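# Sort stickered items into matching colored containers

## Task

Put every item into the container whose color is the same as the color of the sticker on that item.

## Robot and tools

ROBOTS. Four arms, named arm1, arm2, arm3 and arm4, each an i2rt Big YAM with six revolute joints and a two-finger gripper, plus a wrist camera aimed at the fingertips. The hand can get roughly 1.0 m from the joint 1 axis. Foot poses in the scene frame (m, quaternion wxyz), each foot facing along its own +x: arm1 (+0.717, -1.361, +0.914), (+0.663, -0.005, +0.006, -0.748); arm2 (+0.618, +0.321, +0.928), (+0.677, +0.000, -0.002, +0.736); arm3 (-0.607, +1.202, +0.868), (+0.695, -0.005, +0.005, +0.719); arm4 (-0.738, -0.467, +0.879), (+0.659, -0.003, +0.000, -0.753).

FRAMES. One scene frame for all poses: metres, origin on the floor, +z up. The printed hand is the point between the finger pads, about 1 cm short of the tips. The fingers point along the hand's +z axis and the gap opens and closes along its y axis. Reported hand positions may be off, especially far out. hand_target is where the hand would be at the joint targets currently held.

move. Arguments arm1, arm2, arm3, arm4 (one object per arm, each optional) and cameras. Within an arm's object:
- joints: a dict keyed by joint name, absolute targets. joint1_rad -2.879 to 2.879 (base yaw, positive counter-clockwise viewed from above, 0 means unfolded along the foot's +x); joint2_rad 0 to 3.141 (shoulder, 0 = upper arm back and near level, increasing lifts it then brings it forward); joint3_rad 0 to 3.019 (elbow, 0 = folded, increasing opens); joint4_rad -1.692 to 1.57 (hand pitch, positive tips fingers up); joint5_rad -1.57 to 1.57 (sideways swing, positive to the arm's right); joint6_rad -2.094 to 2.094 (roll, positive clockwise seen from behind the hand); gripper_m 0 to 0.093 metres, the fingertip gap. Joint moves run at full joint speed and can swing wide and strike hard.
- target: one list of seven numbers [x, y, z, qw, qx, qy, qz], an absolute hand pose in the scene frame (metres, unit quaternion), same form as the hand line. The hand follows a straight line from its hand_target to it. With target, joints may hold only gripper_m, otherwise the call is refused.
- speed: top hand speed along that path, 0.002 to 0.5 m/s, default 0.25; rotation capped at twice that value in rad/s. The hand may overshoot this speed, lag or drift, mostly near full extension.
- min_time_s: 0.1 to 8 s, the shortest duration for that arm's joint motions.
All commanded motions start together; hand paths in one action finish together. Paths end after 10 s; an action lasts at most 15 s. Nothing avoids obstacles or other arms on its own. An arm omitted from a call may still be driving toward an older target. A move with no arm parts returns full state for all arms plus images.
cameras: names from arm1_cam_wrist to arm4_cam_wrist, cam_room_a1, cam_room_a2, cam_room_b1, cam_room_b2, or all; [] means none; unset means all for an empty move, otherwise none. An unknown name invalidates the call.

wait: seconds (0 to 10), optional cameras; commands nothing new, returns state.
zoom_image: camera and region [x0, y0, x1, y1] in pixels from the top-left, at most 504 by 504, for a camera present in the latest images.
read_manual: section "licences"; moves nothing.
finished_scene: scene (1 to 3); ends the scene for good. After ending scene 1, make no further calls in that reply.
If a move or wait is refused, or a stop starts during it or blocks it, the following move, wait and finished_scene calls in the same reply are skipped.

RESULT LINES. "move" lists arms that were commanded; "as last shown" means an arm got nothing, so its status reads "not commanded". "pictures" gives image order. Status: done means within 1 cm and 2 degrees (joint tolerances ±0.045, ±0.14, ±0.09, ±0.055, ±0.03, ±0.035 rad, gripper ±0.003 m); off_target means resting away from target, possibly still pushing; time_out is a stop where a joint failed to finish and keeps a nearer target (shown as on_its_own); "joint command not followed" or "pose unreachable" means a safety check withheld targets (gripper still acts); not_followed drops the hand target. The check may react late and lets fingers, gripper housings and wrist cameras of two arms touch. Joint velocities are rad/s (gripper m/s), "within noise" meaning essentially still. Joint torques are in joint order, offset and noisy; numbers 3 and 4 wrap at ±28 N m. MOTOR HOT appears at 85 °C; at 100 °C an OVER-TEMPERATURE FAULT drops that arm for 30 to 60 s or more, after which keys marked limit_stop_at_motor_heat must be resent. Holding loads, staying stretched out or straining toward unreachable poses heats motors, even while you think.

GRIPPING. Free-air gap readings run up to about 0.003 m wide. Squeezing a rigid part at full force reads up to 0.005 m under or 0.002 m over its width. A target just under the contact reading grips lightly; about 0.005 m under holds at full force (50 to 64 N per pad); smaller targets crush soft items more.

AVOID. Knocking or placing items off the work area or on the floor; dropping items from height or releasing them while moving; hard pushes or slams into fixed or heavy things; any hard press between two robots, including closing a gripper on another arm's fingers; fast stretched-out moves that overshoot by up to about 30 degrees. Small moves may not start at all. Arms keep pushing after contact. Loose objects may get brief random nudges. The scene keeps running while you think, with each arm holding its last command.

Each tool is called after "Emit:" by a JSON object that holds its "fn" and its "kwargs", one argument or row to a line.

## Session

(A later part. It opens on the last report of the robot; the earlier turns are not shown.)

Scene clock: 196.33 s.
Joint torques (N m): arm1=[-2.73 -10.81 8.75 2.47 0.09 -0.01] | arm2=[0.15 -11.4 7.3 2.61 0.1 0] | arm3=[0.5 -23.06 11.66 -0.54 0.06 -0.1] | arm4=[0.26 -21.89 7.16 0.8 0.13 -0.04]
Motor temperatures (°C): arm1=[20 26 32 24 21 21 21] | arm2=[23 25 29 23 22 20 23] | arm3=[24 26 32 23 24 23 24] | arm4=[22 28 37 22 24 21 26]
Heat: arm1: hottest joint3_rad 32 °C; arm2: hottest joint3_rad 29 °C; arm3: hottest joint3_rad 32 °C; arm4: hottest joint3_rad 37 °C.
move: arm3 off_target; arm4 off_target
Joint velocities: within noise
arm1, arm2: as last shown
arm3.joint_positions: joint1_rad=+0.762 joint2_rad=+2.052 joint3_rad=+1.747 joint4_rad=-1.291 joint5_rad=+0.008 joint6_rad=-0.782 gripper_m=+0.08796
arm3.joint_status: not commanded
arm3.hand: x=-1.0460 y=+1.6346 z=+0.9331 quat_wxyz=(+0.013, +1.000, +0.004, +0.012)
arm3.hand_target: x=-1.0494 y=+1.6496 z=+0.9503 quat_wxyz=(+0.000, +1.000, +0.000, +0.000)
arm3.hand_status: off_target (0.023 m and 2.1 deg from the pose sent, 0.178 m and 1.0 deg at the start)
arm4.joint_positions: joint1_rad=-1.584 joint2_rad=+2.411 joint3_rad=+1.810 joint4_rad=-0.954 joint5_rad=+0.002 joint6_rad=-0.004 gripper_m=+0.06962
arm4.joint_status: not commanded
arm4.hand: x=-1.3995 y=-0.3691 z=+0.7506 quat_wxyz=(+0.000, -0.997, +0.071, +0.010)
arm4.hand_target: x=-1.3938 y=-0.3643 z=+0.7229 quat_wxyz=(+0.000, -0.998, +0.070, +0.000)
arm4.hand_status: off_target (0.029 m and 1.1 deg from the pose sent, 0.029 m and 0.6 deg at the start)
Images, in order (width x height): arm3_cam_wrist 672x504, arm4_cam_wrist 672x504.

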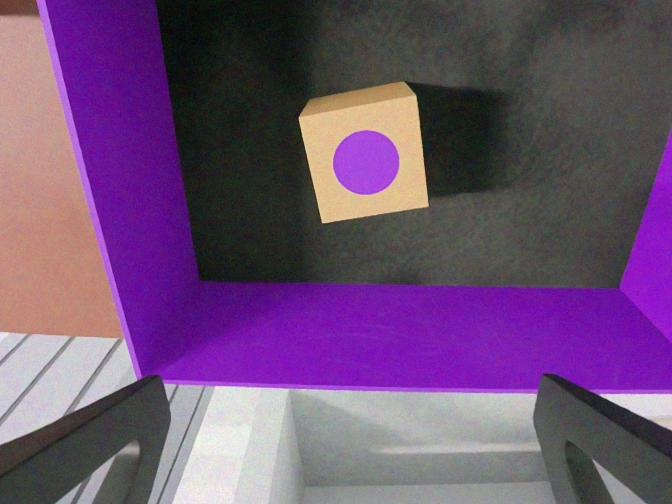

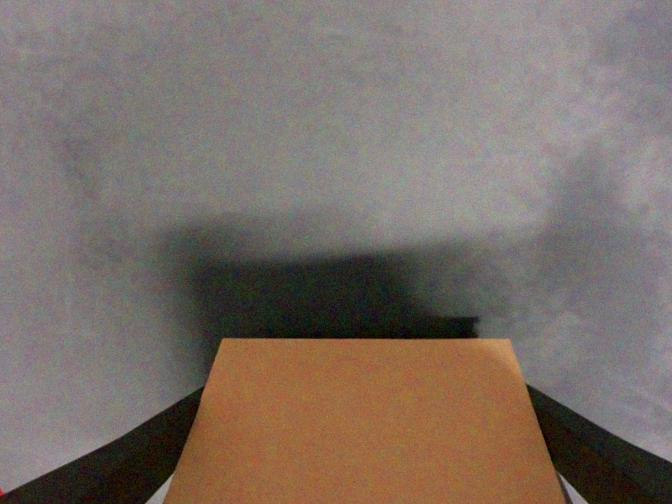

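Emit:
{"fn": "move", "kwargs": {
  "arm4": {"joints":{"gripper_m":0.088}}
}}

Emit:
{"fn": "move", "kwargs": {
  "arm4": {"target":[-1.395,-0.364,0.93,0,0.9976,-0.07,0],"speed":0.2},
  "cameras": ["arm3_cam_wrist","arm4_cam_wrist"]
}}

Scene clock: 200.77 s.
Joint torques (N m): arm1=[-2.67 -11.34 8.8 2.35 0.1 0] | arm2=[0.09 -11.22 7.28 2.65 0.11 -0.01] | arm3=[0.62 -23.06 11.63 -0.51 0.07 -0.1] | arm4=[0.38 -23.53 7.15 0.39 0.13 -0.08]
Motor temperatures (°C): arm1=[20 26 32 24 21 21 21] | arm2=[23 25 29 23 22 20 23] | arm3=[24 26 32 23 24 23 24] | arm4=[22 28 37 22 24 21 26]
Heat: arm1: hottest joint3_rad 32 °C; arm2: hottest joint3_rad 29 °C; arm3: hottest joint3_rad 32 °C; arm4: hottest joint3_rad 37 °C.
move: arm4 done
Joint velocities: within noise
arm1, arm2, arm3: as last shown
arm4.joint_positions: joint1_rad=-1.584 joint2_rad=+2.425 joint3_rad=+1.810 joint4_rad=-0.946 joint5_rad=+0.002 joint6_rad=-0.004 gripper_m=+0.08791
arm4.joint_status: all done
arm4.hand: x=-1.3977 y=-0.3694 z=+0.7412 quat_wxyz=(-0.001, -0.997, +0.071, +0.007)
arm4.hand_target: x=-1.3938 y=-0.3644 z=+0.7229 quat_wxyz=(+0.000, -0.998, +0.070, +0.000)
arm4.hand_status: not commanded
pictures: none

Scene clock: 202.43 s.
Joint torques (N m): arm1=[-2.37 -10.75 8.61 2.45 0.07 0.02] | arm2=[0.03 -11.28 7.27 2.61 0.1 0] | arm3=[0.56 -23.12 11.6 -0.53 0.07 -0.09] | arm4=[0.09 -25.93 10.62 -0.39 0.15 -0.05]
Motor temperatures (°C): arm1=[20 26 32 24 21 21 21] | arm2=[23 25 29 23 22 20 23] | arm3=[24 26 32 23 24 23 24] | arm4=[22 28 37 22 24 21 26]
Heat: arm1: hottest joint3_rad 32 °C; arm2: hottest joint3_rad 29 °C; arm3: hottest joint3_rad 32 °C; arm4: hottest joint3_rad 37 °C.
move: arm4 off_target
Joint velocities: within noise
arm1.joint_positions: joint1_rad=-2.010 joint2_rad=+1.601 joint3_rad=+0.755 joint4_rad=+0.568 joint5_rad=+0.004 joint6_rad=-0.003 gripper_m=+0.09294
arm1.joint_status: not commanded
arm1.hand: x=+0.2178 y=-1.0452 z=+1.0759 quat_wxyz=(+0.168, -0.762, +0.221, +0.585)
arm1.hand_target: x=+0.2200 y=-1.0401 z=+1.0900 quat_wxyz=(+0.176, -0.751, +0.221, +0.597)
arm1.hand_status: not commanded
arm2.joint_positions: joint1_rad=+0.877 joint2_rad=+1.427 joint3_rad=+0.494 joint4_rad=+0.707 joint5_rad=-0.003 joint6_rad=+0.011 gripper_m=+0.09290
arm2.joint_status: not commanded
arm2.hand: x=+0.2044 y=+0.6086 z=+1.0805 quat_wxyz=(-0.184, +0.746, -0.237, -0.595)
arm2.hand_target: x=+0.2100 y=+0.6099 z=+1.0798 quat_wxyz=(-0.189, +0.746, -0.238, -0.593)
arm2.hand_status: not commanded
arm3: as last shown
arm4.joint_positions: joint1_rad=-1.584 joint2_rad=+2.200 joint3_rad=+1.878 joint4_rad=-1.291 joint5_rad=+0.002 joint6_rad=-0.004 gripper_m=+0.08791
arm4.joint_status: not commanded
arm4.hand: x=-1.3823 y=-0.3710 z=+0.9097 quat_wxyz=(-0.003, -0.997, +0.071, -0.019)
arm4.hand_target: x=-1.3942 y=-0.3642 z=+0.9302 quat_wxyz=(+0.000, -0.998, +0.070, +0.000)
arm4.hand_status: off_target (0.025 m and 2.2 deg from the pose sent, 0.189 m and 0.8 deg at the start)
Images, in order (width x height): arm3_cam_wrist 672x504, arm4_cam_wrist 672x504.

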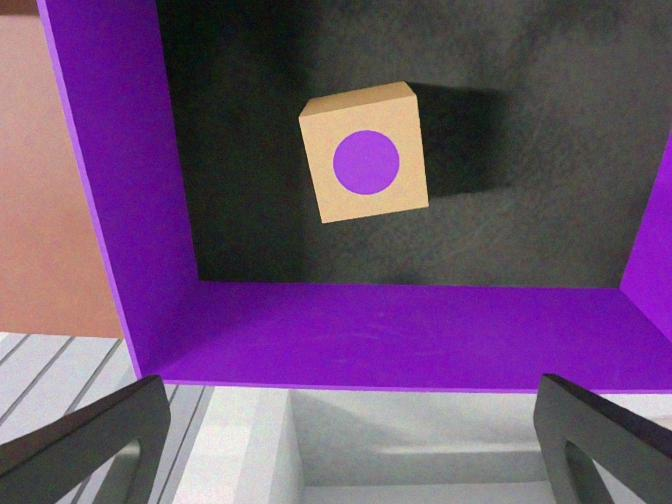

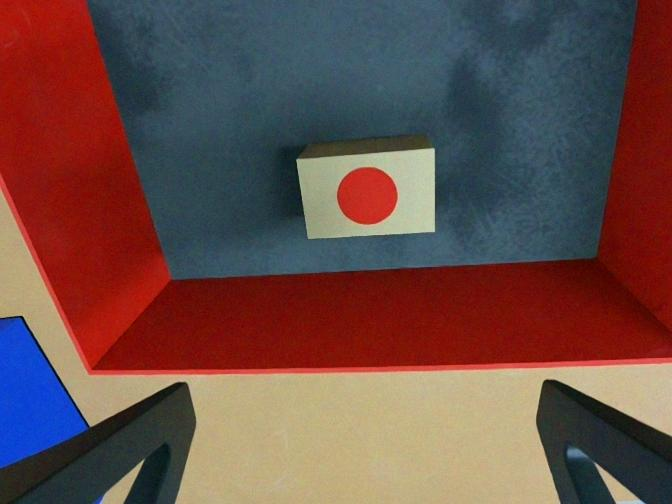

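Both items are in place.

Emit:
{"fn": "finished_scene", "kwargs": {
  "scene": 3
}}

The scene is finished: the task was done.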